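# Seat both lids fully on their matching boxes

## Task

Place the large lid onto the large box and the small lid onto the small box, with each lid pressed fully down into its seated position.

## Robot and tools

Robot: two arms, left_arm and right_arm, each ending in an identical five-finger right hand, so both hands are not mirrored. Every hand axis, side and number means the same on both arms. A post stands behind the arms. Bases: left_arm at (0, +0.532, +0.227) m, right_arm at (+0.086, -0.494, +0.227) m in the scene frame, both turned only slightly about z.

Frames. Scene frame: origin at table-top height midway between the arms, +x out over the table, +z up, left_arm on the +y side (image sides may differ). Each arm reports its hand pose, velocities and Hand target in its own base frame, and offsets are along that arm's base axes. The hand point sits 0.05 m in front of the palm and 0.15 m from the wrist flange; its +z runs along the straight fingers, +y out of the palm, +x across the palm away from the thumb. Fingers extend 0.06 to 0.07 m past the point and lie 0.06 m behind it along -y. A bracket on the little-finger side can hit things; with fingers level the wrist may hang up to 0.13 m (palm down) or 0.25 m (palm up) below the point.

A row is 28 numbers, each in [-1, 1], always for both arms: left_arm dx, dy, dz, rx, ry, rz; left hand little, ring, middle, index, thumb_bend, thumb_turn; left force_limit, speed; then the same 14 for right_arm. The six pose numbers are an offset, not a pose: they are measured from that arm's Hand target as it was when the action or move began, in the arm's base axes; 1.0 equals 0.6 m for dx, dy, dz and 180 degrees for rx, ry, rz (one rotation vector, turning about the Hand target's position). Six zeros means no new pose request. The six finger numbers are absolute targets: -1 open/straight, +1 closed; thumb_turn -1 beside the palm, +1 in front opposite the fingers. force_limit maps -1..+1 to about 0..10 N at the fingertip (0..15 N for the two thumb motors); speed rises from near zero at -1 to full at +0.48 and above. No hand number means keep as is: to hold a hand steady, resend the last eight numbers you sent for it (before any were sent, use hand_measured plus hand_force_limit and hand_speed). With the thumb in front, the hand can wrap objects 0.035 to 0.065 m thick or a handle down to 0.025 m; thumb tip against index pad can pinch light items up to about 0.08 m. For gentle grips close at speed -0.94 or below. Raising force_limit alone does not restart a stopped finger; send a further-closed target too.

execute_actions(actions, cameras): actions is a list of actions; each action is up to 15 rows, one per 1/30 s step, the last row held to step 15. Every row in an action counts from the action's starting Hand target, so repeating an offset keeps moving. An empty list returns state plus all camera images.

move(target, speed, blend, stop_force, zero, blocking, cameras): target is one 28-number row or up to 15 rows, all offsets from the same starting Hand targets, not chained. speed is path top speed in m/s, 0.002 to 3.2, default 0.25 (turns up to twice that in rad/s); one value or one per target. blend is corner rounding in m, default 0 (stop at each). stop_force, 4 to 120 N, ends an arm's path when its wrist sensor feels that much push against the motion; approach very slowly (about 0.005 m/s) with a small value for safe contact. zero (default true) rezeros before the move. blocking=false returns early and is not allowed with stop_force. Whole move capped at 10 s. Result adds a move: line (done, off_target, moving, held, fault) and limits (paced = pose clipped, held = steps withheld). Paths do not avoid obstacles or the other arm; wrist too near the base axis refuses the move.

wait(seconds): 0 to 3600, lets time pass, sends nothing. stop(): brakes a running move. zoom_image(camera, region): camera is cam_high, cam_left_wrist or cam_right_wrist; region [x0, y0, x1, y1] pixels, at most 504 by 504. show_instructions(): shows the reference page. zero_wrist_force(arm): left_arm or right_arm. finished_scene(scene): ends the scene for good; the lids must stay seated without the robot.

Results: end_effector_position (m), end_effector_quat_wxyz, velocities, Hand target (next offsets start here; the hand often rests a bit short), joint positions and torques, Wrist force/torque in the hand's own axes plus a peak line, and hand_measured, hand_stopped_by (moving, target, force, stalled, fault) and hand_load_n in the hand-number order. A lost grip shows as hand_load_n near 0. Cameras: cam_high 896x504, cam_left_wrist and cam_right_wrist 672x504 (fisheye).

Limits: commanded orientation is clipped to within 32 degrees of the current one per step. Torque or contact force around 150 N causes a 10 s fault stop; arms are stiff, so aiming even slightly past a hard contact can fault. Hot motors (70 °C warning, 85 °C stop) come from holding loads or pushing unreachable poses. Avoid: dropping a lid even a few millimetres, releasing moving parts, slamming or pressing hard, arm-to-arm contact or closing a hand on the other's fingers, and anything leaving the table. Loose objects may occasionally be nudged by outside pushes.

Each tool is called after "Request:" as name(argument=value, ...) on one line, values as JSON.

Reference images:

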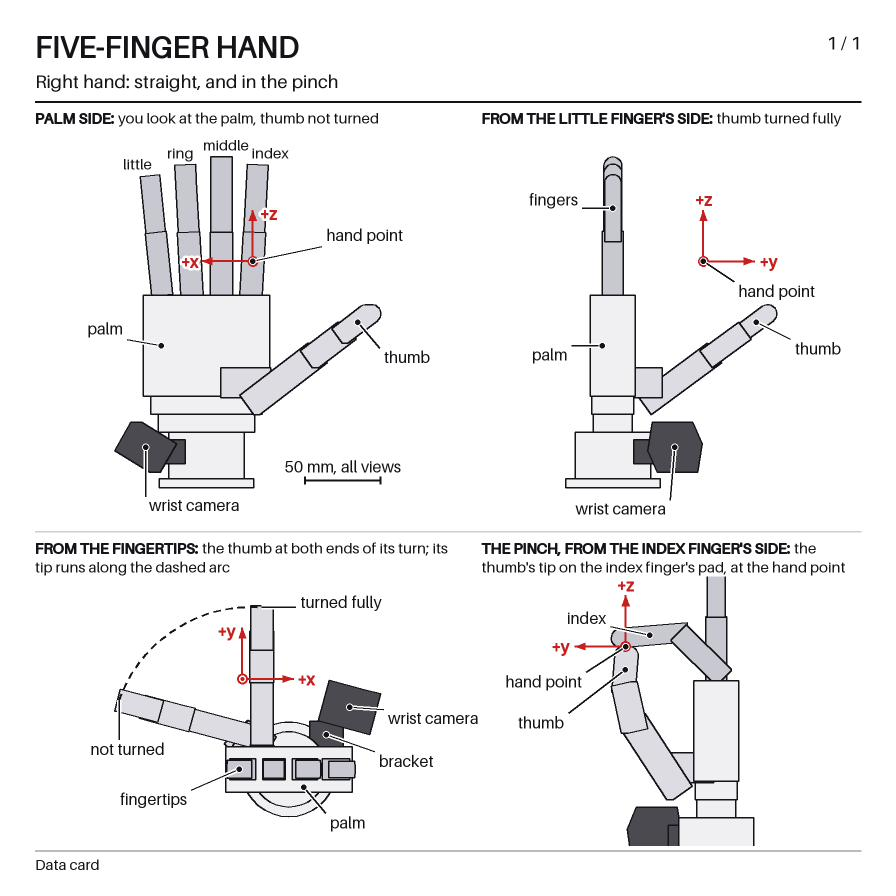

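## Session

Request:
execute_actions(actions=[])

Scene clock: 0.00 s.
left_arm: end_effector_position=(+0.8881, -0.0164, +0.1409) hand_measured=(-1.000, -1.000, -1.000, -1.000, -1.000, -1.000) hand_load_n=(+0.0, +0.0, +0.0, +0.0, +0.0, +0.0) hand_stopped_by=(target, target, target, target, target, target) hand_force_limit=0.00 hand_speed=-0.80 end_effector_quat_wxyz=(+0.039, +0.327, +0.930, -0.164) | right_arm: end_effector_position=(+0.3647, +0.2580, -0.0186) hand_measured=(-1.000, -1.000, -1.000, -1.000, -1.000, -1.000) hand_load_n=(+0.0, +0.0, +0.0, +0.0, +0.0, +0.0) hand_stopped_by=(target, target, target, target, target, target) hand_force_limit=0.00 hand_speed=-0.80 end_effector_quat_wxyz=(-0.049, +0.701, -0.707, +0.083)
Joint positions: left_arm=[-0.155 -0.829 1.237 1.146 1.908 -1.052] | right_arm=[0.167 -1.215 2.206 0.405 1.649 -2.972]
Joint velocities: within noise
Joint torques (N m): no reading
Wrist force (N): no reading
Wrist torque (N m): no reading
Wrist force, peak (N): no reading
Hand target: left_arm +0.8881, -0.0164, +0.1409; +0.039, +0.327, +0.930, -0.164 | right_arm +0.3647, +0.2580, -0.0186; -0.049, +0.701, -0.707, +0.083

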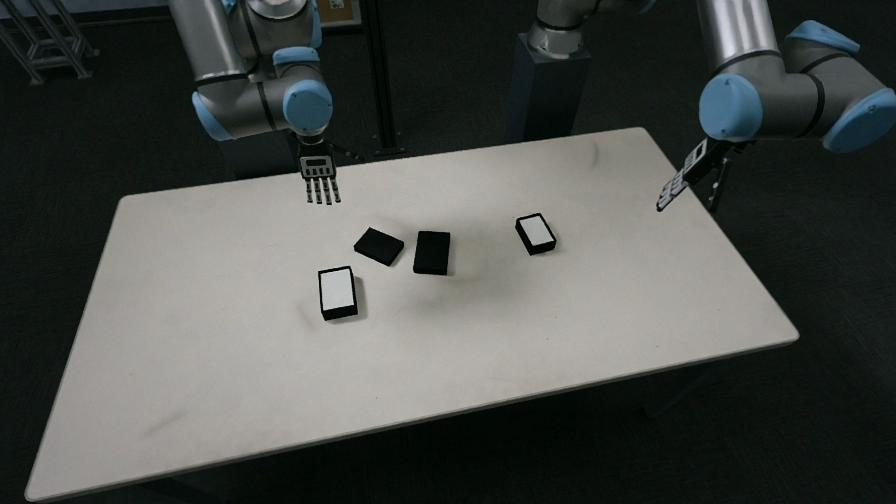

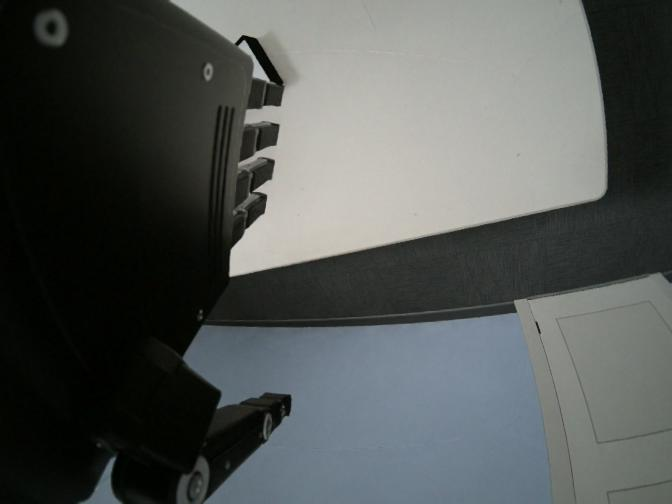

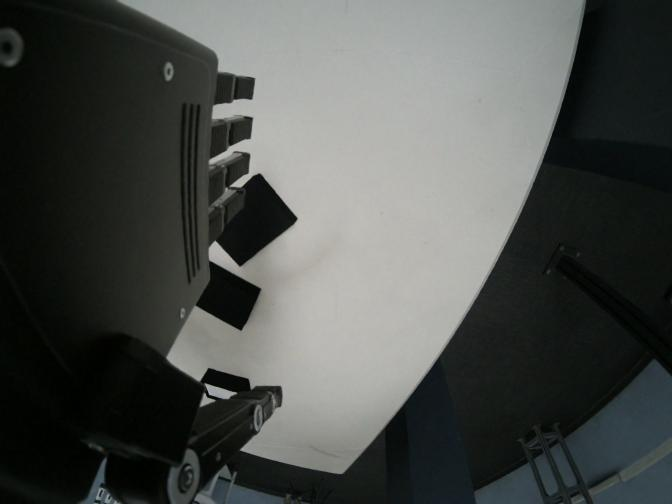

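Request:
zoom_image(camera="cam_high", region=[300, 200, 460, 330])

Request:
zoom_image(camera="cam_high", region=[480, 190, 600, 280])

Scaled by 3.150 from the camera's image (finer frame: 1280x720).

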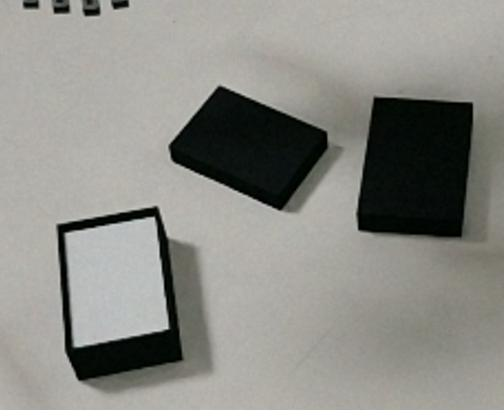

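Scaled by 4.200 from the camera's image (finer frame: 1280x720).

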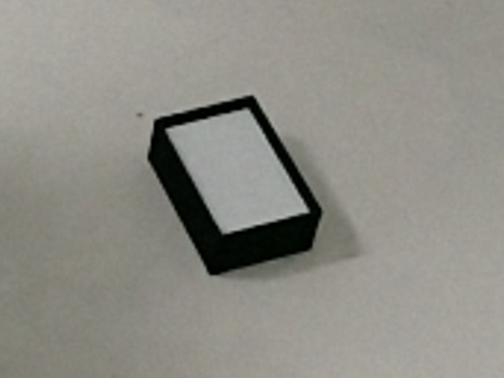

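Request:
move(target=[0,0,0,0,0,0,-1,-1,-1,-1,-1,-1,0,-0.8,0.333,0.033,0.083,0,0,0,-1,-1,-1,-1,-1,-1,0,-0.8], cameras=["all"])

Scene clock: 6.80 s.
left_arm: end_effector_position=(+0.8881, -0.0164, +0.1409) hand_measured=(-1.000, -1.000, -1.000, -1.000, -1.000, -1.000) hand_load_n=(+0.0, +0.0, +0.0, +0.0, +0.0, +0.0) hand_stopped_by=(target, target, target, target, target, target) hand_force_limit=0.00 hand_speed=-0.80 end_effector_quat_wxyz=(+0.039, +0.327, +0.930, -0.164) | right_arm: end_effector_position=(+0.5644, +0.2777, +0.0312) hand_measured=(-1.000, -1.000, -1.000, -1.000, -1.000, -1.000) hand_load_n=(+0.0, +0.0, +0.0, +0.0, +0.0, -0.5) hand_stopped_by=(target, target, target, target, target, target) hand_force_limit=0.00 hand_speed=-0.80 end_effector_quat_wxyz=(-0.049, +0.701, -0.707, +0.083)
Joint positions: left_arm=[-0.155 -0.829 1.237 1.146 1.908 -1.052] | right_arm=[0.145 -1.055 1.798 0.65 1.645 -2.995]
Joint torques (N m): left_arm=[-2.94 -94.87 -32.47 3.91 0.75 0.24] | right_arm=[18.51 -55.36 -34.93 7.46 3.48 -1.96]
Wrist force (N): left_arm=[-0.4 0.1 -0.3] | right_arm=[0.5 0.1 -0.2]
Wrist torque (N m): left_arm=[0.03 0.06 -0.02] | right_arm=[0.02 -0.07 0.13]
Wrist force, peak (N): left_arm=[-0.5 0.5 0.0] | right_arm=[-0.1 -1.4 -0.5]
Hand target: left_arm +0.8881, -0.0164, +0.1409; +0.039, +0.327, +0.930, -0.164 | right_arm +0.5645, +0.2778, +0.0312; -0.049, +0.701, -0.707, +0.083
Off the commanded pose: left_arm 0.000 m, 0 deg | right_arm 0.000 m, 0 deg.
move: done
cam_right_wrist: T_world_to_cam=[[-0.96512, -0.23635, -0.11263, 0.6049], [-0.26179, 0.86532, 0.42742, -0.10664], [-0.00356, 0.44199, -0.89701, 0.01833]] pos_world=[0.55595, 0.22714, 0.13015]

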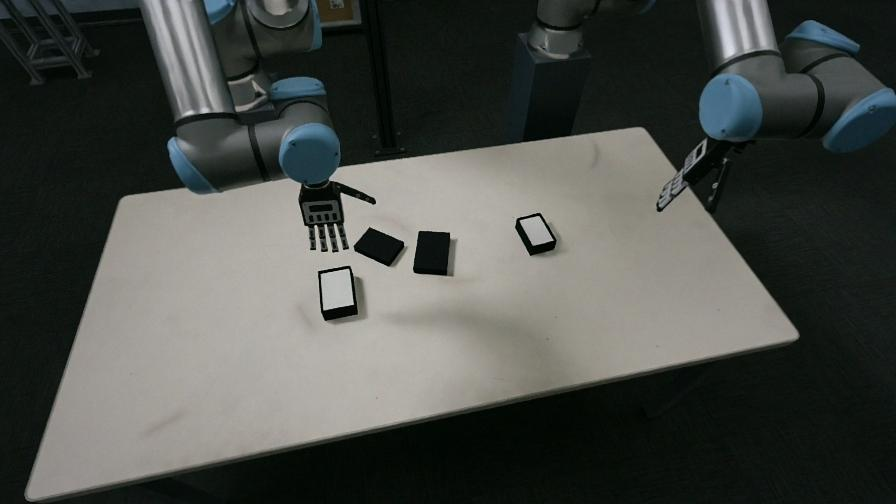

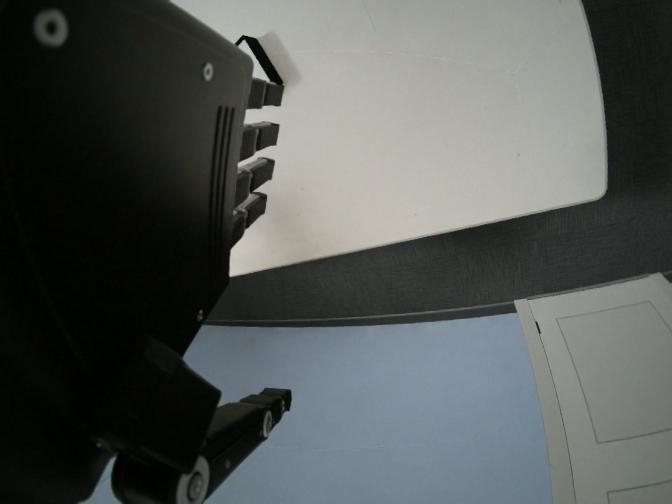

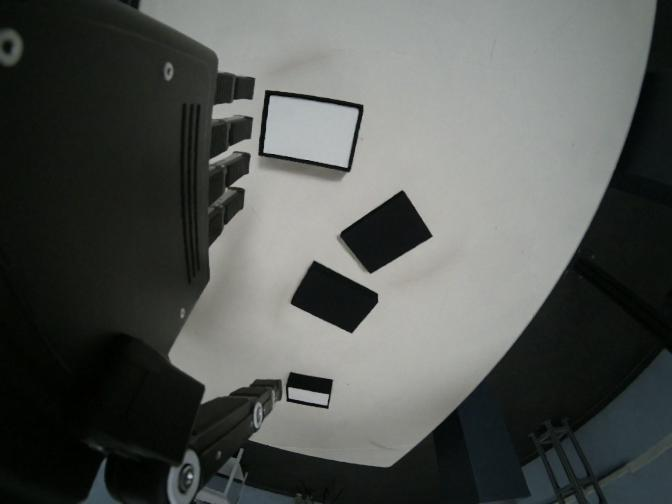

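Request:
zoom_image(camera="cam_right_wrist", region=[240, 80, 450, 240])

Request:
zoom_image(camera="cam_right_wrist", region=[270, 180, 450, 420])

Scaled by 2.400 from the camera's image (finer frame: 960x720).

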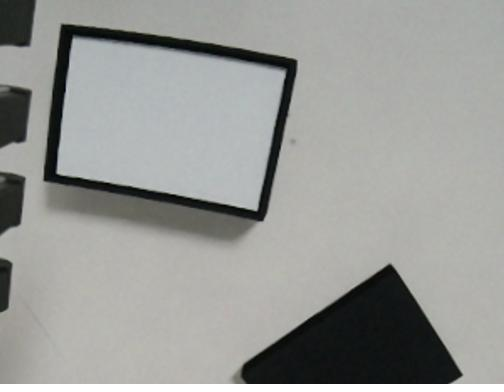

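Scaled by 2.100 from the camera's image (finer frame: 960x720).

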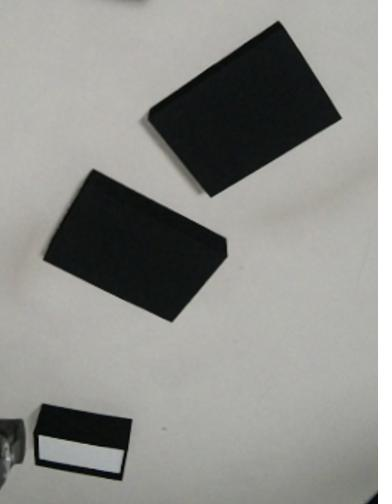

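Request:
move(target=[0,0,0,0,0,0,-1,-1,-1,-1,-1,-1,0,-0.8,-0.0708,0.3707,-0.1853,0.1467,-0.1684,0.4087,-0.7,-0.7,-0.7,-0.7,-1,1,-0.4,0], cameras=["cam_high","cam_right_wrist"])

Scene clock: 16.57 s.
left_arm: end_effector_position=(+0.8881, -0.0164, +0.1409) hand_measured=(-1.000, -1.000, -1.000, -1.000, -1.000, -1.000) hand_load_n=(+0.0, +0.0, -0.5, +0.0, +0.0, +0.0) hand_stopped_by=(target, target, target, target, target, target) hand_force_limit=0.00 hand_speed=-0.80 end_effector_quat_wxyz=(+0.039, +0.327, +0.930, -0.164) | right_arm: end_effector_position=(+0.5221, +0.5002, -0.0799) hand_measured=(-0.700, -0.700, -0.700, -0.700, -1.000, +1.000) hand_load_n=(+0.0, +0.0, +0.0, +0.0, -0.5, +0.0) hand_stopped_by=(target, target, target, target, target, target) hand_force_limit=-0.40 hand_speed=0.00 end_effector_quat_wxyz=(-0.403, +0.906, -0.121, +0.053)
Joint positions: left_arm=[-0.155 -0.829 1.237 1.146 1.908 -1.052] | right_arm=[0.299 -0.935 1.896 0.074 0.891 -3.955]
Joint torques (N m): left_arm=[-0.36 -95.86 -32.54 4.06 0.86 0.11] | right_arm=[21.6 -58.47 -28.98 6.42 -5.6 -3.28]
Wrist force (N): left_arm=[-0.1 0.1 -0.4] | right_arm=[-0.4 1.2 -0.2]
Wrist torque (N m): left_arm=[0.04 0.03 0.00] | right_arm=[0.22 0.04 0.10]
Wrist force, peak (N): left_arm=[-0.3 -0.5 -0.6] | right_arm=[-0.5 1.6 -0.2]
Hand target: left_arm +0.8881, -0.0164, +0.1409; +0.039, +0.327, +0.930, -0.164 | right_arm +0.5221, +0.5003, -0.0800; -0.403, +0.906, -0.121, +0.053
Off the commanded pose: left_arm 0.000 m, 0 deg | right_arm 0.000 m, 0 deg.
move: done
cam_right_wrist: T_world_to_cam=[[0.05356, -0.72983, -0.68153, 0.27355], [-0.94249, -0.26243, 0.20696, 0.63917], [-0.3299, 0.63126, -0.70191, -0.08854]] pos_world=[0.55856, 0.42327, -0.008]

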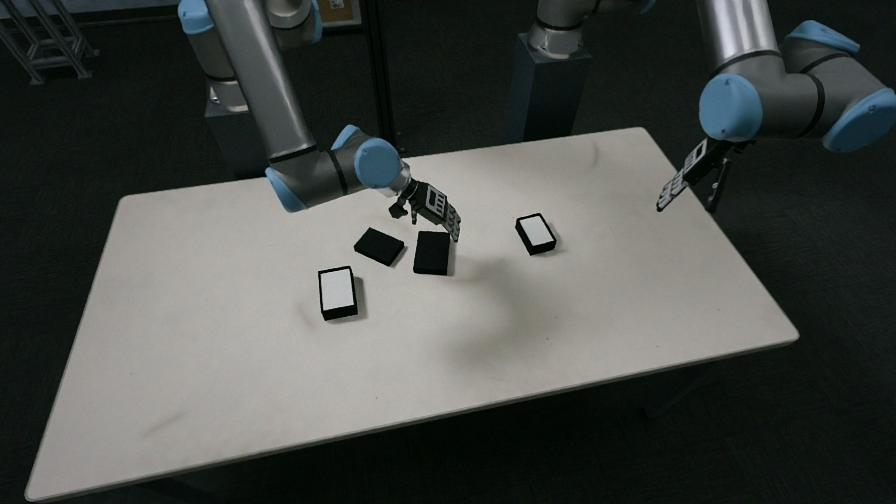

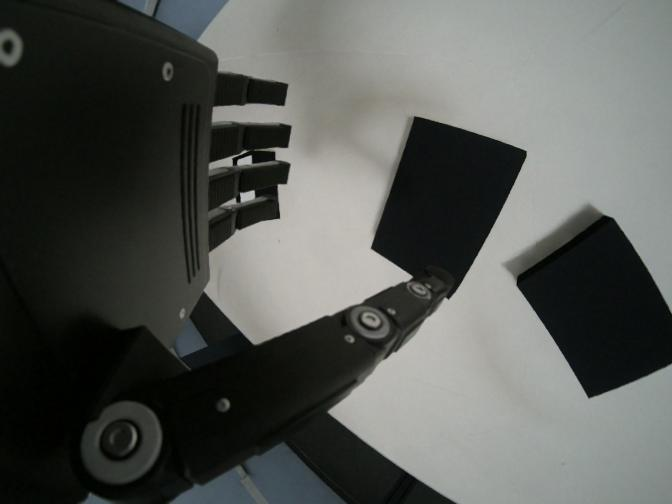

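Request:
zoom_image(camera="cam_right_wrist", region=[350, 100, 560, 310])

Scaled by 2.400 from the camera's image (finer frame: 960x720).

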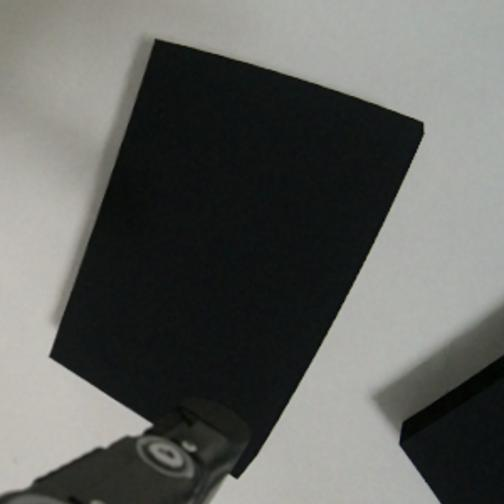

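Request:
move(target=[0,0,0,0,0,0,-1,-1,-1,-1,-1,-1,0,-0.8,-0.0063,-0.0177,-0.145,0,0,0,-0.7,-0.7,-0.7,-0.7,-1,1,-0.4,0], cameras=["cam_high","cam_right_wrist"], speed=0.1)

Request:
zoom_image(camera="cam_high", region=[380, 180, 500, 290])

Scene clock: 19.90 s.
left_arm: end_effector_position=(+0.8881, -0.0164, +0.1409) hand_measured=(-1.000, -1.000, -1.000, -1.000, -1.000, -1.000) hand_load_n=(-0.5, +0.0, +0.0, +0.0, -0.5, +0.0) hand_stopped_by=(target, target, target, target, target, target) hand_force_limit=0.00 hand_speed=-0.80 end_effector_quat_wxyz=(+0.039, +0.327, +0.930, -0.164) | right_arm: end_effector_position=(+0.5183, +0.4897, -0.1667) hand_measured=(-0.700, -0.700, -0.700, -0.700, -1.000, +1.000) hand_load_n=(+0.0, -0.5, +0.0, +0.0, +0.0, +0.0) hand_stopped_by=(target, target, target, target, target, target) hand_force_limit=-0.40 hand_speed=0.00 end_effector_quat_wxyz=(-0.403, +0.906, -0.121, +0.053)
Joint positions: left_arm=[-0.155 -0.829 1.237 1.146 1.908 -1.052] | right_arm=[0.283 -0.812 1.909 -0.05 0.883 -3.973]
Joint torques (N m): left_arm=[-2.75 -99.85 -32.55 3.69 1.12 0.23] | right_arm=[-19.15 -59.69 -23.59 -1.37 -4.95 -2.75]
Wrist force (N): left_arm=[-0.3 0.1 -0.2] | right_arm=[-0.2 1.1 -0.4]
Wrist torque (N m): left_arm=[0.03 0.06 -0.01] | right_arm=[0.23 0.02 0.11]
Wrist force, peak (N): left_arm=[-0.6 -0.3 -0.2] | right_arm=[-0.6 1.9 -0.1]
Hand target: left_arm +0.8881, -0.0164, +0.1409; +0.039, +0.327, +0.930, -0.164 | right_arm +0.5183, +0.4896, -0.1670; -0.403, +0.906, -0.121, +0.053
Off the commanded pose: left_arm 0.000 m, 0 deg | right_arm 0.000 m, 0 deg.
move: done
cam_right_wrist: T_world_to_cam=[[0.05386, -0.72979, -0.68155, 0.20675], [-0.94238, -0.26284, 0.20698, 0.65091], [-0.33019, 0.63113, -0.70189, -0.14388]] pos_world=[0.55476, 0.41277, -0.0948]

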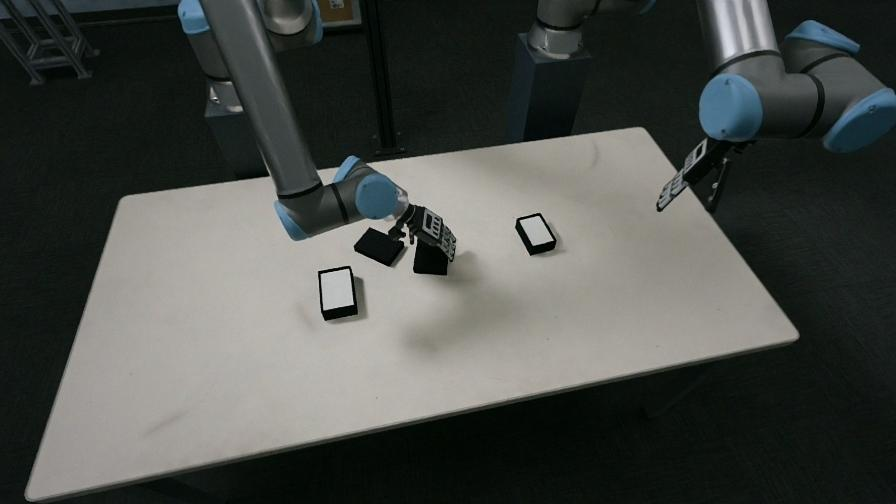

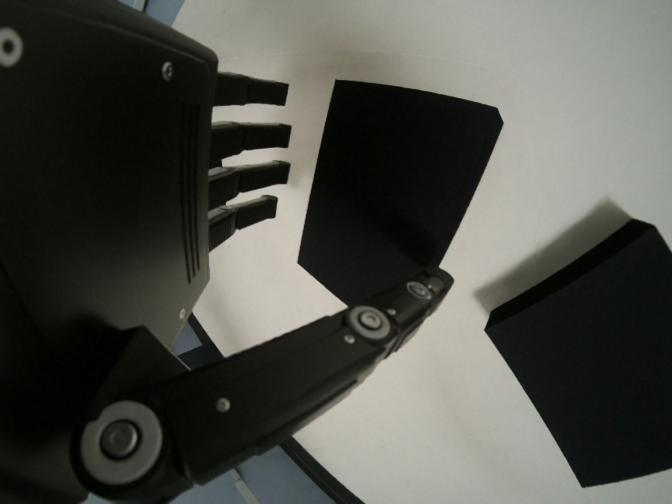

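Scaled by 4.200 from the camera's image (finer frame: 1280x720).

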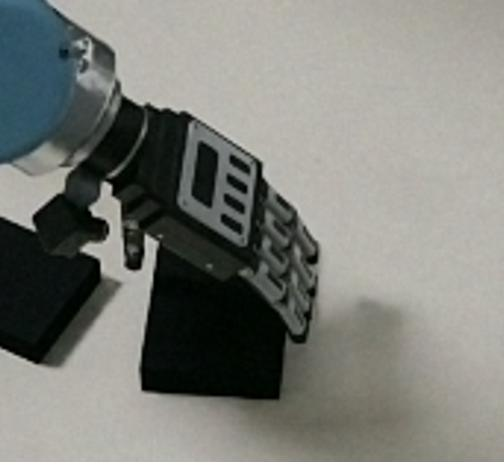

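Request:
zoom_image(camera="cam_right_wrist", region=[280, 60, 530, 310])

Scaled by 2.016 from the camera's image (finer frame: 960x720).

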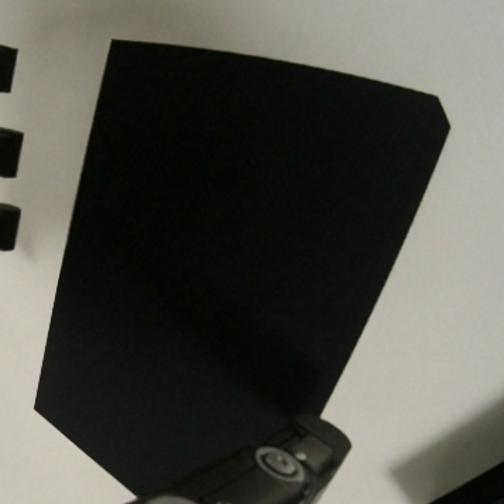

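Request:
move(target=[0,0,0,0,0,0,-1,-1,-1,-1,-1,-1,0,-0.8,0,0,-0.06,0,0,0,-0.7,-0.7,-0.7,-0.7,-1,1,-0.4,0], cameras=["cam_high","cam_right_wrist"], speed=0.03, stop_force=6)

Request:
zoom_image(camera="cam_high", region=[380, 180, 500, 290])

Scene clock: 26.40 s.
left_arm: end_effector_position=(+0.8881, -0.0164, +0.1409) hand_measured=(-1.000, -1.000, -1.000, -1.000, -1.000, -1.000) hand_load_n=(+0.0, +0.0, +0.0, +0.0, +0.0, +0.0) hand_stopped_by=(target, target, target, target, target, target) hand_force_limit=0.00 hand_speed=-0.80 end_effector_quat_wxyz=(+0.039, +0.327, +0.930, -0.164) | right_arm: end_effector_position=(+0.5183, +0.4896, -0.2030) hand_measured=(-0.700, -0.700, -0.700, -0.700, -1.000, +1.000) hand_load_n=(+0.0, +0.0, +0.0, +0.0, +0.0, +0.0) hand_stopped_by=(target, target, target, target, target, target) hand_force_limit=-0.40 hand_speed=0.00 end_effector_quat_wxyz=(-0.403, +0.906, -0.121, +0.053)
Joint positions: left_arm=[-0.155 -0.829 1.237 1.146 1.908 -1.052] | right_arm=[0.283 -0.756 1.9 -0.097 0.883 -3.973]
Joint torques (N m): left_arm=[-2.84 -94.95 -32.49 3.73 0.7 -0.46] | right_arm=[-7.79 -61.16 -21.46 -0.83 -4.23 2.31]
Wrist force (N): left_arm=[-0.3 0.3 0.1] | right_arm=[-0.1 1.0 -0.2]
Wrist torque (N m): left_arm=[0.03 0.04 0.00] | right_arm=[0.23 -0.01 0.11]
Wrist force, peak (N): left_arm=[-0.6 0.4 -0.8] | right_arm=[-0.1 1.8 -0.8]
Hand target: left_arm +0.8881, -0.0164, +0.1409; +0.039, +0.327, +0.930, -0.164 | right_arm +0.5183, +0.4896, -0.2030; -0.403, +0.906, -0.121, +0.053
Off the commanded pose: left_arm 0.000 m, 0 deg | right_arm 0.000 m, 0 deg.
move: done
cam_right_wrist: T_world_to_cam=[[0.05392, -0.72977, -0.68156, 0.18196], [-0.9424, -0.26283, 0.20686, 0.65837], [-0.3301, 0.63115, -0.70191, -0.16929]] pos_world=[0.55476, 0.41267, -0.131]

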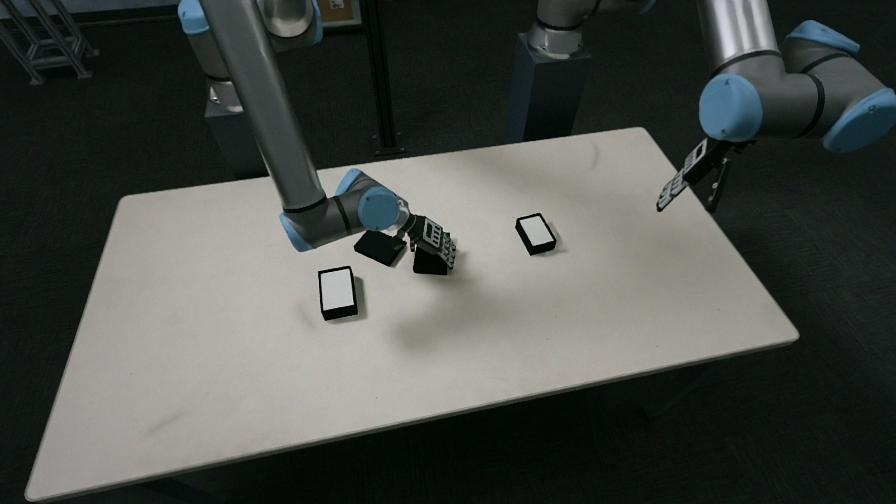

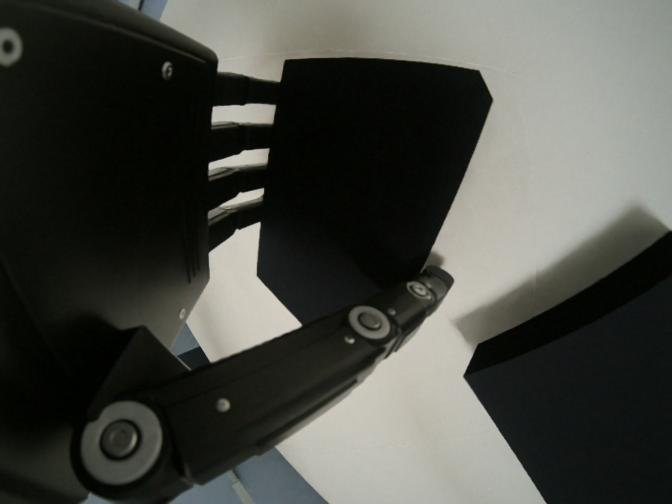

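Scaled by 4.200 from the camera's image (finer frame: 1280x720).

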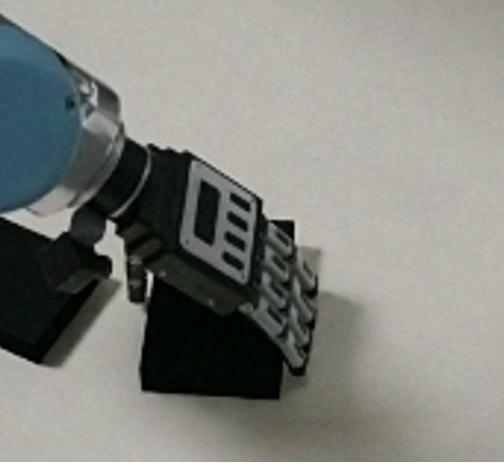

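Request:
move(target=[0,0,0,0,0,0,-1,-1,-1,-1,-1,-1,0,-0.8,0,0,0,0,0,0,-0.7,-0.7,-0.2,-0.2,-1,1,-0.4,-0.94], cameras=["cam_high","cam_right_wrist"])

Request:
zoom_image(camera="cam_high", region=[380, 180, 500, 290])

Scene clock: 28.37 s.
left_arm: end_effector_position=(+0.8881, -0.0164, +0.1409) hand_measured=(-1.000, -1.000, -1.000, -1.000, -1.000, -1.000) hand_load_n=(+0.0, +0.0, +0.0, +0.0, +0.0, -0.5) hand_stopped_by=(target, target, target, target, target, target) hand_force_limit=0.00 hand_speed=-0.80 end_effector_quat_wxyz=(+0.039, +0.327, +0.930, -0.164) | right_arm: end_effector_position=(+0.5183, +0.4896, -0.2030) hand_measured=(-0.700, -0.700, -0.572, -0.488, -1.000, +1.000) hand_load_n=(+0.0, +0.0, +3.5, +3.5, +0.5, -0.5) hand_stopped_by=(target, target, force, force, target, target) hand_force_limit=-0.40 hand_speed=-0.94 end_effector_quat_wxyz=(-0.403, +0.906, -0.121, +0.053)
Joint positions: left_arm=[-0.155 -0.829 1.237 1.146 1.908 -1.052] | right_arm=[0.283 -0.756 1.9 -0.097 0.883 -3.973]
Joint torques (N m): left_arm=[-0.94 -94.93 -32.29 3.84 0.57 0.4] | right_arm=[12.45 -60.89 -15.04 0.31 -2.92 2.72]
Wrist force (N): left_arm=[-0.4 0.3 -0.2] | right_arm=[-0.5 -5.2 -3.6]
Wrist torque (N m): left_arm=[0.05 0.06 -0.02] | right_arm=[0.71 0.03 0.03]
Wrist force, peak (N): left_arm=[-0.5 -0.1 -0.6] | right_arm=[-0.3 -5.6 -3.5]
Hand target: left_arm +0.8881, -0.0164, +0.1409; +0.039, +0.327, +0.930, -0.164 | right_arm +0.5183, +0.4896, -0.2030; -0.403, +0.906, -0.121, +0.053
Off the commanded pose: left_arm 0.000 m, 0 deg | right_arm 0.000 m, 0 deg.
move: done
cam_right_wrist: T_world_to_cam=[[0.0539, -0.72972, -0.68161, 0.18194], [-0.94241, -0.26282, 0.20685, 0.65837], [-0.33008, 0.63121, -0.70187, -0.16932]] pos_world=[0.55476, 0.41267, -0.131]

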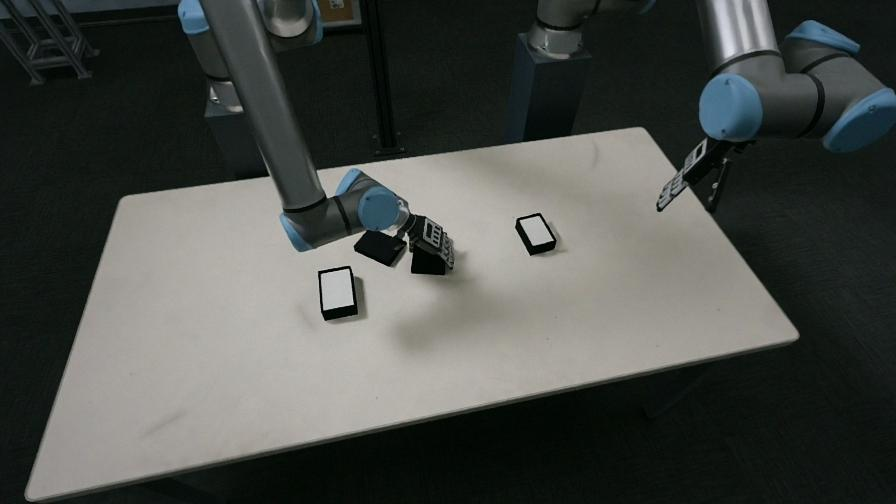

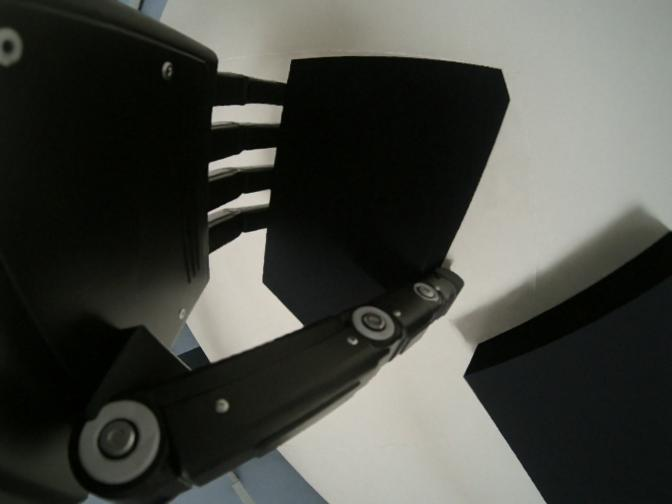

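Scaled by 4.200 from the camera's image (finer frame: 1280x720).

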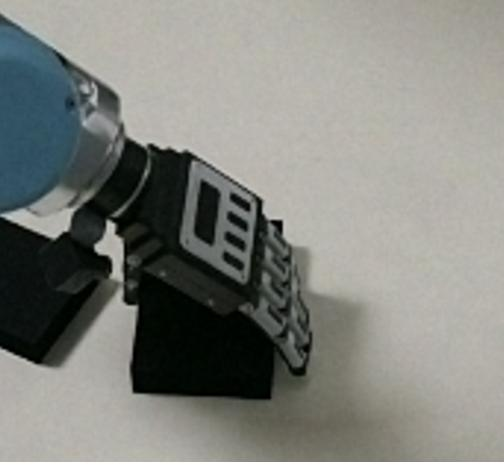

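Request:
move(target=[0,0,0,0,0,0,-1,-1,-1,-1,-1,-1,0,-0.8,0,0,0.02,0,0,0,-0.7,-0.7,-0.2,-0.2,-1,1,-0.4,-0.94], cameras=["cam_high","cam_right_wrist"], speed=0.02)

Request:
zoom_image(camera="cam_high", region=[380, 180, 500, 290])

Scene clock: 29.70 s.
left_arm: end_effector_position=(+0.8881, -0.0164, +0.1409) hand_measured=(-1.000, -1.000, -1.000, -1.000, -1.000, -1.000) hand_load_n=(+0.0, +0.0, +0.0, +0.0, +0.0, -0.5) hand_stopped_by=(target, target, target, target, target, target) hand_force_limit=0.00 hand_speed=-0.80 end_effector_quat_wxyz=(+0.039, +0.327, +0.930, -0.164) | right_arm: end_effector_position=(+0.5183, +0.4896, -0.1912) hand_measured=(-0.700, -0.700, -0.572, -0.488, -1.000, +1.000) hand_load_n=(+0.0, +0.0, +0.0, +3.5, +0.0, -0.5) hand_stopped_by=(target, target, force, force, target, target) hand_force_limit=-0.40 hand_speed=-0.94 end_effector_quat_wxyz=(-0.403, +0.906, -0.121, +0.053)
Joint positions: left_arm=[-0.155 -0.829 1.237 1.146 1.908 -1.052] | right_arm=[0.283 -0.774 1.903 -0.082 0.883 -3.973]
Joint torques (N m): left_arm=[-2.13 -97.01 -31.64 3.92 0.77 -0.06] | right_arm=[17.41 -90.37 -8.46 5.35 -0.69 2.19]
Wrist force (N): left_arm=[0.3 0.2 0.1] | right_arm=[-0.2 1.5 -0.1]
Wrist torque (N m): left_arm=[0.03 -0.05 0.03] | right_arm=[0.24 0.02 0.11]
Wrist force, peak (N): left_arm=[-0.7 -0.1 -0.5] | right_arm=[-0.6 -5.3 -3.4]
Hand target: left_arm +0.8881, -0.0164, +0.1409; +0.039, +0.327, +0.930, -0.164 | right_arm +0.5183, +0.4896, -0.1910; -0.403, +0.906, -0.121, +0.053
Off the commanded pose: left_arm 0.000 m, 0 deg | right_arm 0.000 m, 0 deg.
move: done
cam_right_wrist: T_world_to_cam=[[0.05383, -0.72974, -0.6816, 0.19004], [-0.94242, -0.26277, 0.20689, 0.65596], [-0.33008, 0.63121, -0.70187, -0.16117]] pos_world=[0.55476, 0.41277, -0.1193]

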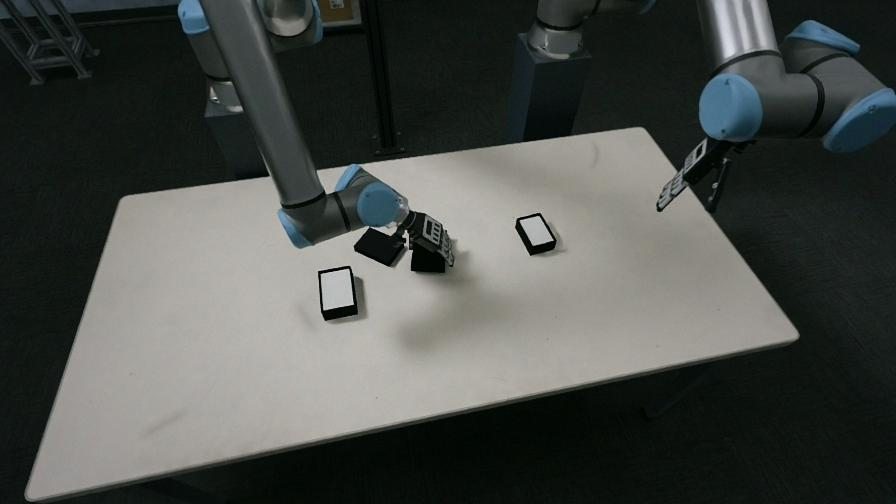

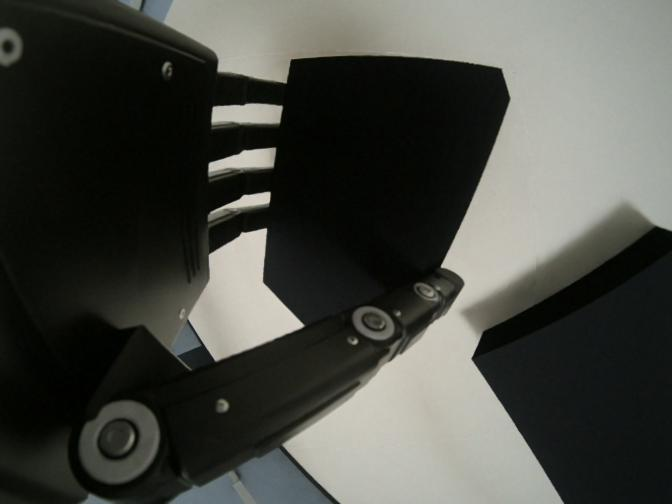

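Scaled by 4.200 from the camera's image (finer frame: 1280x720).

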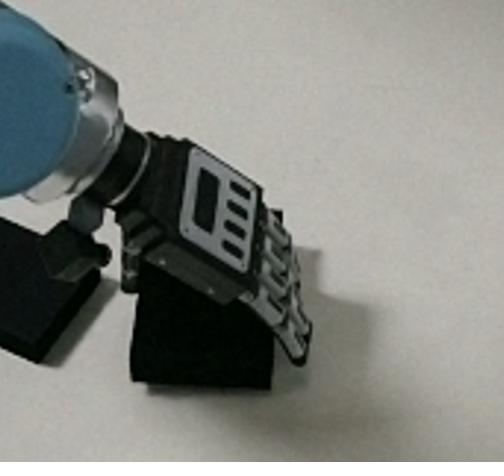

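Request:
move(target=[0,0,0,0,0,0,-1,-1,-1,-1,-1,-1,0,-0.8,0,0,0,0,0,0,-0.7,-0.7,-0.21,-0.21,-1,1,-0.2,-0.95], cameras=["cam_right_wrist"])

Scene clock: 30.80 s.
left_arm: end_effector_position=(+0.8881, -0.0164, +0.1409) hand_measured=(-1.000, -1.000, -1.000, -1.000, -1.000, -1.000) hand_load_n=(+0.0, -0.5, +0.0, +0.0, +0.0, +0.0) hand_stopped_by=(target, target, target, target, target, target) hand_force_limit=0.00 hand_speed=-0.80 end_effector_quat_wxyz=(+0.039, +0.327, +0.930, -0.164) | right_arm: end_effector_position=(+0.5183, +0.4896, -0.1910) hand_measured=(-0.700, -0.700, -0.480, -0.480, -1.000, +1.000) hand_load_n=(+0.0, +0.0, +4.0, +3.5, +0.5, +0.5) hand_stopped_by=(target, target, force, force, target, target) hand_force_limit=-0.20 hand_speed=-0.95 end_effector_quat_wxyz=(-0.403, +0.906, -0.121, +0.053)
Joint positions: left_arm=[-0.155 -0.829 1.237 1.146 1.908 -1.052] | right_arm=[0.283 -0.774 1.904 -0.082 0.883 -3.973]
Joint torques (N m): left_arm=[-2.44 -95.75 -33.54 3.86 0.8 -0.14] | right_arm=[15.41 -91.11 -9.07 5.88 0.9 -0.57]
Wrist force (N): left_arm=[-0.3 0.1 -0.3] | right_arm=[-0.3 1.2 0.0]
Wrist torque (N m): left_arm=[0.03 0.06 -0.01] | right_arm=[0.20 0.02 0.10]
Wrist force, peak (N): left_arm=[-1.0 0.1 -0.3] | right_arm=[-0.2 2.1 0.0]
Hand target: left_arm +0.8881, -0.0164, +0.1409; +0.039, +0.327, +0.930, -0.164 | right_arm +0.5183, +0.4896, -0.1910; -0.403, +0.906, -0.121, +0.053
Off the commanded pose: left_arm 0.000 m, 0 deg | right_arm 0.000 m, 0 deg.
move: done
cam_right_wrist: T_world_to_cam=[[0.05383, -0.72974, -0.6816, 0.19024], [-0.94242, -0.26277, 0.20689, 0.6559], [-0.33008, 0.63121, -0.70187, -0.16096]] pos_world=[0.55476, 0.41277, -0.119]

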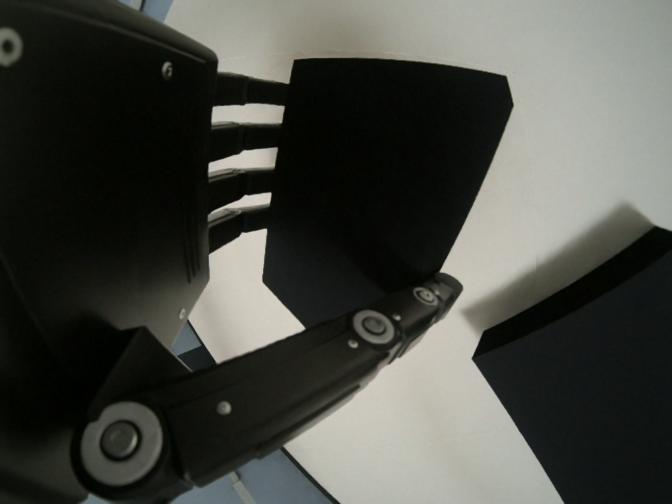

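Request:
move(target=[[0,0,0,0,0,0,-1,-1,-1,-1,-1,-1,0,-0.8,0,0,0.135,0,0,0,-0.7,-0.7,-0.21,-0.21,-1,1,-0.2,-0.95],[0,0,0,0,0,0,-1,-1,-1,-1,-1,-1,0,-0.8,0.165,-0.4288,0.135,0,0,0.0989,-0.7,-0.7,-0.21,-0.21,-1,1,-0.2,-0.95]], cameras=["cam_high","cam_right_wrist"], speed=0.12, blend=0.02)

Request:
zoom_image(camera="cam_high", region=[260, 200, 420, 340])

Request:
zoom_image(camera="cam_right_wrist", region=[200, 40, 600, 400])

Scene clock: 35.70 s.
left_arm: end_effector_position=(+0.8881, -0.0164, +0.1409) hand_measured=(-1.000, -1.000, -1.000, -1.000, -1.000, -1.000) hand_load_n=(+0.0, +0.0, +0.0, +0.0, +0.0, +0.0) hand_stopped_by=(target, target, target, target, target, target) hand_force_limit=0.00 hand_speed=-0.80 end_effector_quat_wxyz=(+0.039, +0.327, +0.930, -0.164) | right_arm: end_effector_position=(+0.6173, +0.2324, -0.1100) hand_measured=(-0.700, -0.700, -0.480, -0.480, -1.000, +1.000) hand_load_n=(+0.0, +0.0, +4.5, +3.5, +0.5, +0.5) hand_stopped_by=(target, target, force, force, target, target) hand_force_limit=-0.20 hand_speed=-0.95 end_effector_quat_wxyz=(-0.407, +0.913, +0.021, -0.010)
Joint positions: left_arm=[-0.155 -0.829 1.237 1.146 1.908 -1.052] | right_arm=[-0.152 -0.711 1.751 0.747 0.755 -5.003]
Joint torques (N m): left_arm=[-2.21 -96.33 -32.25 4.09 0.92 -0.27] | right_arm=[-19.57 -67.89 -24.87 7.14 1.78 -2.56]
Wrist force (N): left_arm=[-0.6 -0.2 -0.3] | right_arm=[-0.5 1.1 -0.2]
Wrist torque (N m): left_arm=[-0.01 0.09 -0.04] | right_arm=[0.13 0.06 0.10]
Wrist force, peak (N): left_arm=[-0.4 -0.1 -0.8] | right_arm=[-0.3 2.4 0.0]
Hand target: left_arm +0.8881, -0.0164, +0.1409; +0.039, +0.327, +0.930, -0.164 | right_arm +0.6173, +0.2324, -0.1100; -0.407, +0.913, +0.021, -0.010
Off the commanded pose: left_arm 0.000 m, 0 deg | right_arm 0.000 m, 0 deg.
move: done
cam_right_wrist: T_world_to_cam=[[0.27436, -0.67835, -0.68159, -0.09564], [-0.817, -0.53827, 0.20684, 0.65142], [-0.50719, 0.50011, -0.70189, 0.2307]] pos_world=[0.67545, 0.17039, -0.038]

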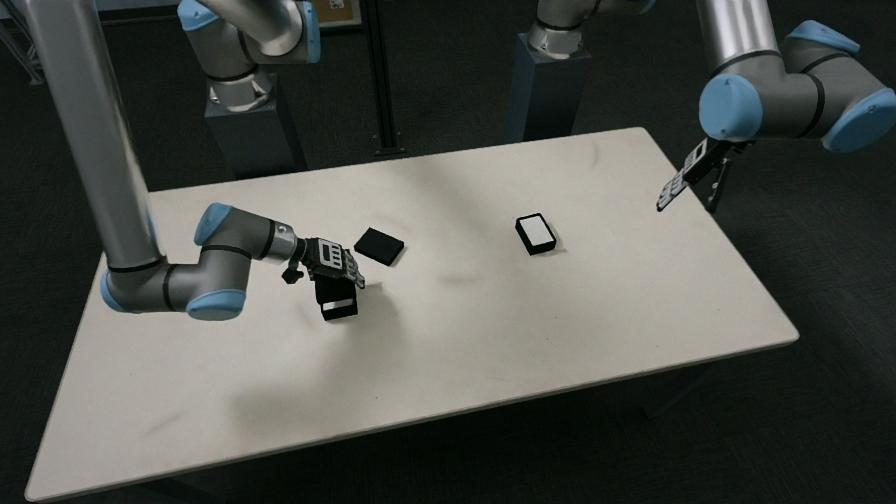

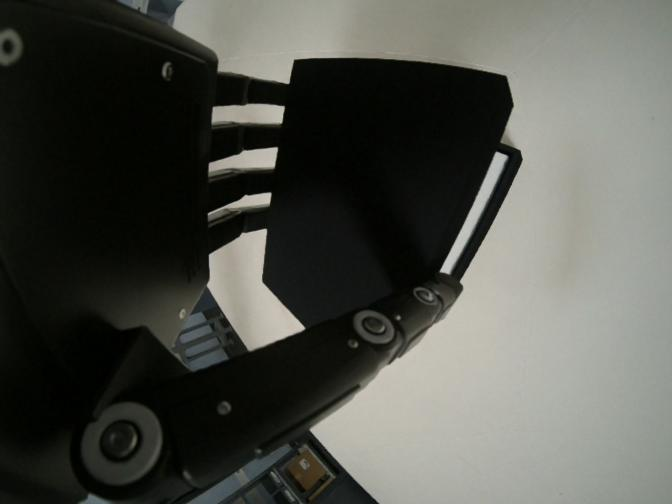

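Scaled by 3.150 from the camera's image (finer frame: 1280x720).

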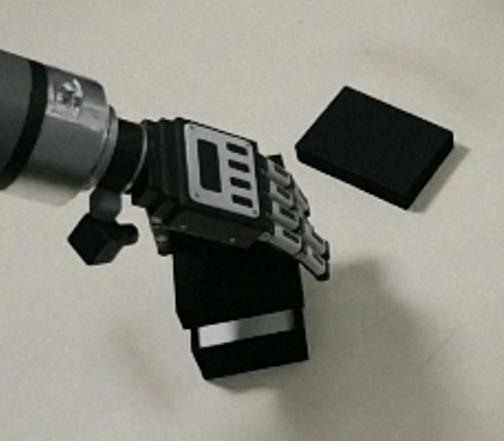

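Scaled by 1.260 from the camera's image (finer frame: 960x720).

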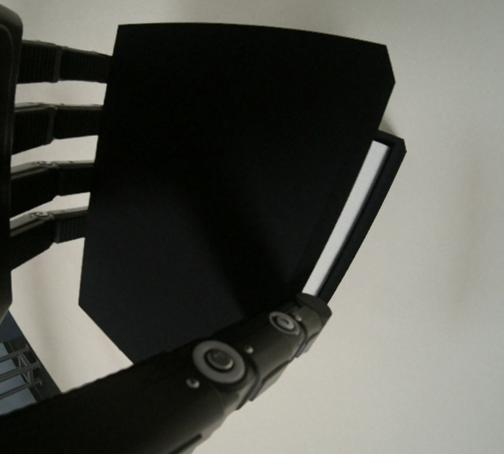

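Request:
move(target=[0,0,0,0,0,0,-1,-1,-1,-1,-1,-1,0,-0.8,-0.075,0.1833,0.1333,0,0,0,-0.7,-0.7,-0.21,-0.21,-1,1,-0.2,-0.95], cameras=["cam_high","cam_right_wrist"], speed=0.15)

Request:
zoom_image(camera="cam_right_wrist", region=[510, 80, 672, 300])

Request:
zoom_image(camera="cam_right_wrist", region=[240, 40, 540, 340])

Scene clock: 37.93 s.
left_arm: end_effector_position=(+0.8881, -0.0164, +0.1409) hand_measured=(-1.000, -1.000, -1.000, -1.000, -1.000, -1.000) hand_load_n=(+0.0, +0.0, +0.0, +0.0, +0.0, +0.0) hand_stopped_by=(target, target, target, target, target, target) hand_force_limit=0.00 hand_speed=-0.80 end_effector_quat_wxyz=(+0.039, +0.327, +0.930, -0.164) | right_arm: end_effector_position=(+0.5723, +0.3422, -0.0301) hand_measured=(-0.700, -0.700, -0.480, -0.480, -1.000, +1.000) hand_load_n=(+0.0, +0.0, +4.0, +4.0, +0.5, +0.5) hand_stopped_by=(target, target, force, force, target, target) hand_force_limit=-0.20 hand_speed=-0.95 end_effector_quat_wxyz=(-0.407, +0.913, +0.021, -0.010)
Joint positions: left_arm=[-0.155 -0.829 1.237 1.146 1.908 -1.052] | right_arm=[0.019 -0.871 1.807 0.667 0.734 -4.753]
Joint torques (N m): left_arm=[-0.99 -96.29 -32.95 3.64 0.79 -0.01] | right_arm=[22.79 -87.38 -14.68 0.93 1.91 2.84]
Wrist force (N): left_arm=[0.1 0.1 -0.5] | right_arm=[-0.8 1.0 0.2]
Wrist torque (N m): left_arm=[0.04 0.00 0.01] | right_arm=[0.08 0.09 -0.05]
Wrist force, peak (N): left_arm=[-0.6 0.0 -0.5] | right_arm=[-0.5 2.4 -0.4]
Hand target: left_arm +0.8881, -0.0164, +0.1409; +0.039, +0.327, +0.930, -0.164 | right_arm +0.5723, +0.3423, -0.0300; -0.407, +0.913, +0.021, -0.010
Off the commanded pose: left_arm 0.000 m, 0 deg | right_arm 0.000 m, 0 deg.
move: done
cam_right_wrist: T_world_to_cam=[[0.27446, -0.67832, -0.68158, 0.04548], [-0.8169, -0.5384, 0.20687, 0.65723], [-0.50729, 0.50001, -0.70189, 0.20923]] pos_world=[0.63055, 0.28009, 0.0419]

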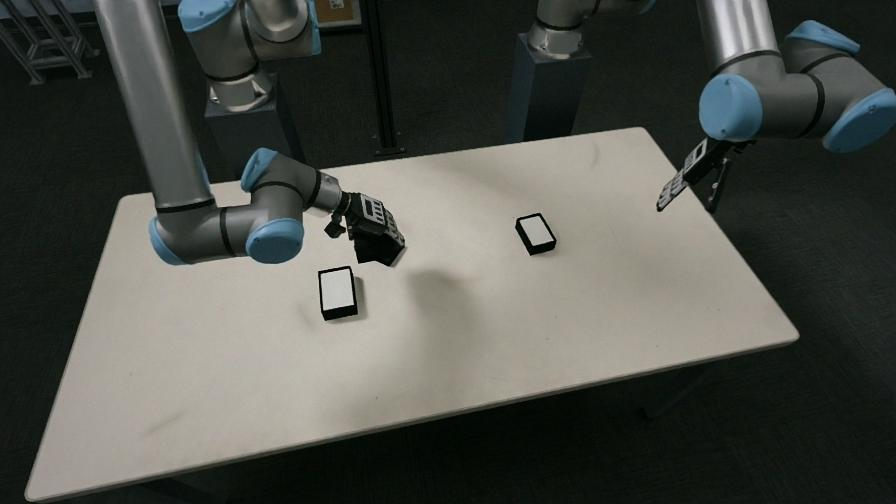

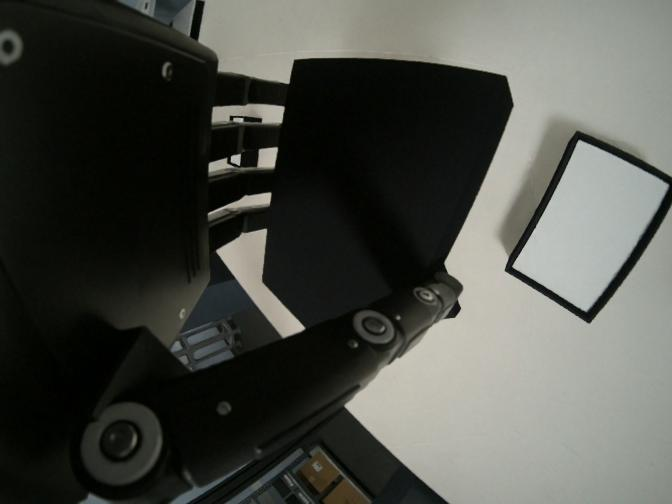

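Scaled by 2.291 from the camera's image (finer frame: 960x720).

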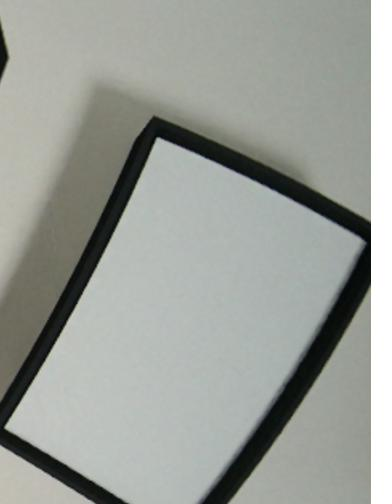

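Scaled by 1.680 from the camera's image (finer frame: 960x720).

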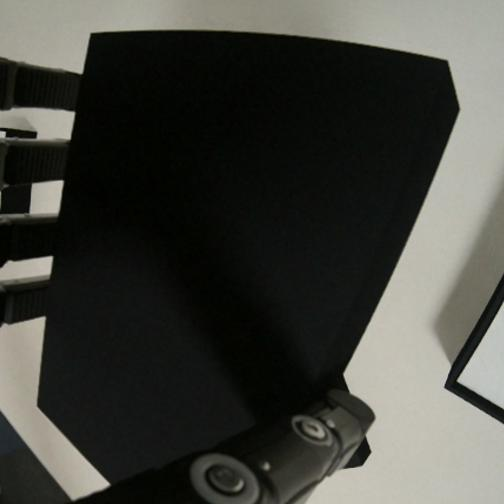

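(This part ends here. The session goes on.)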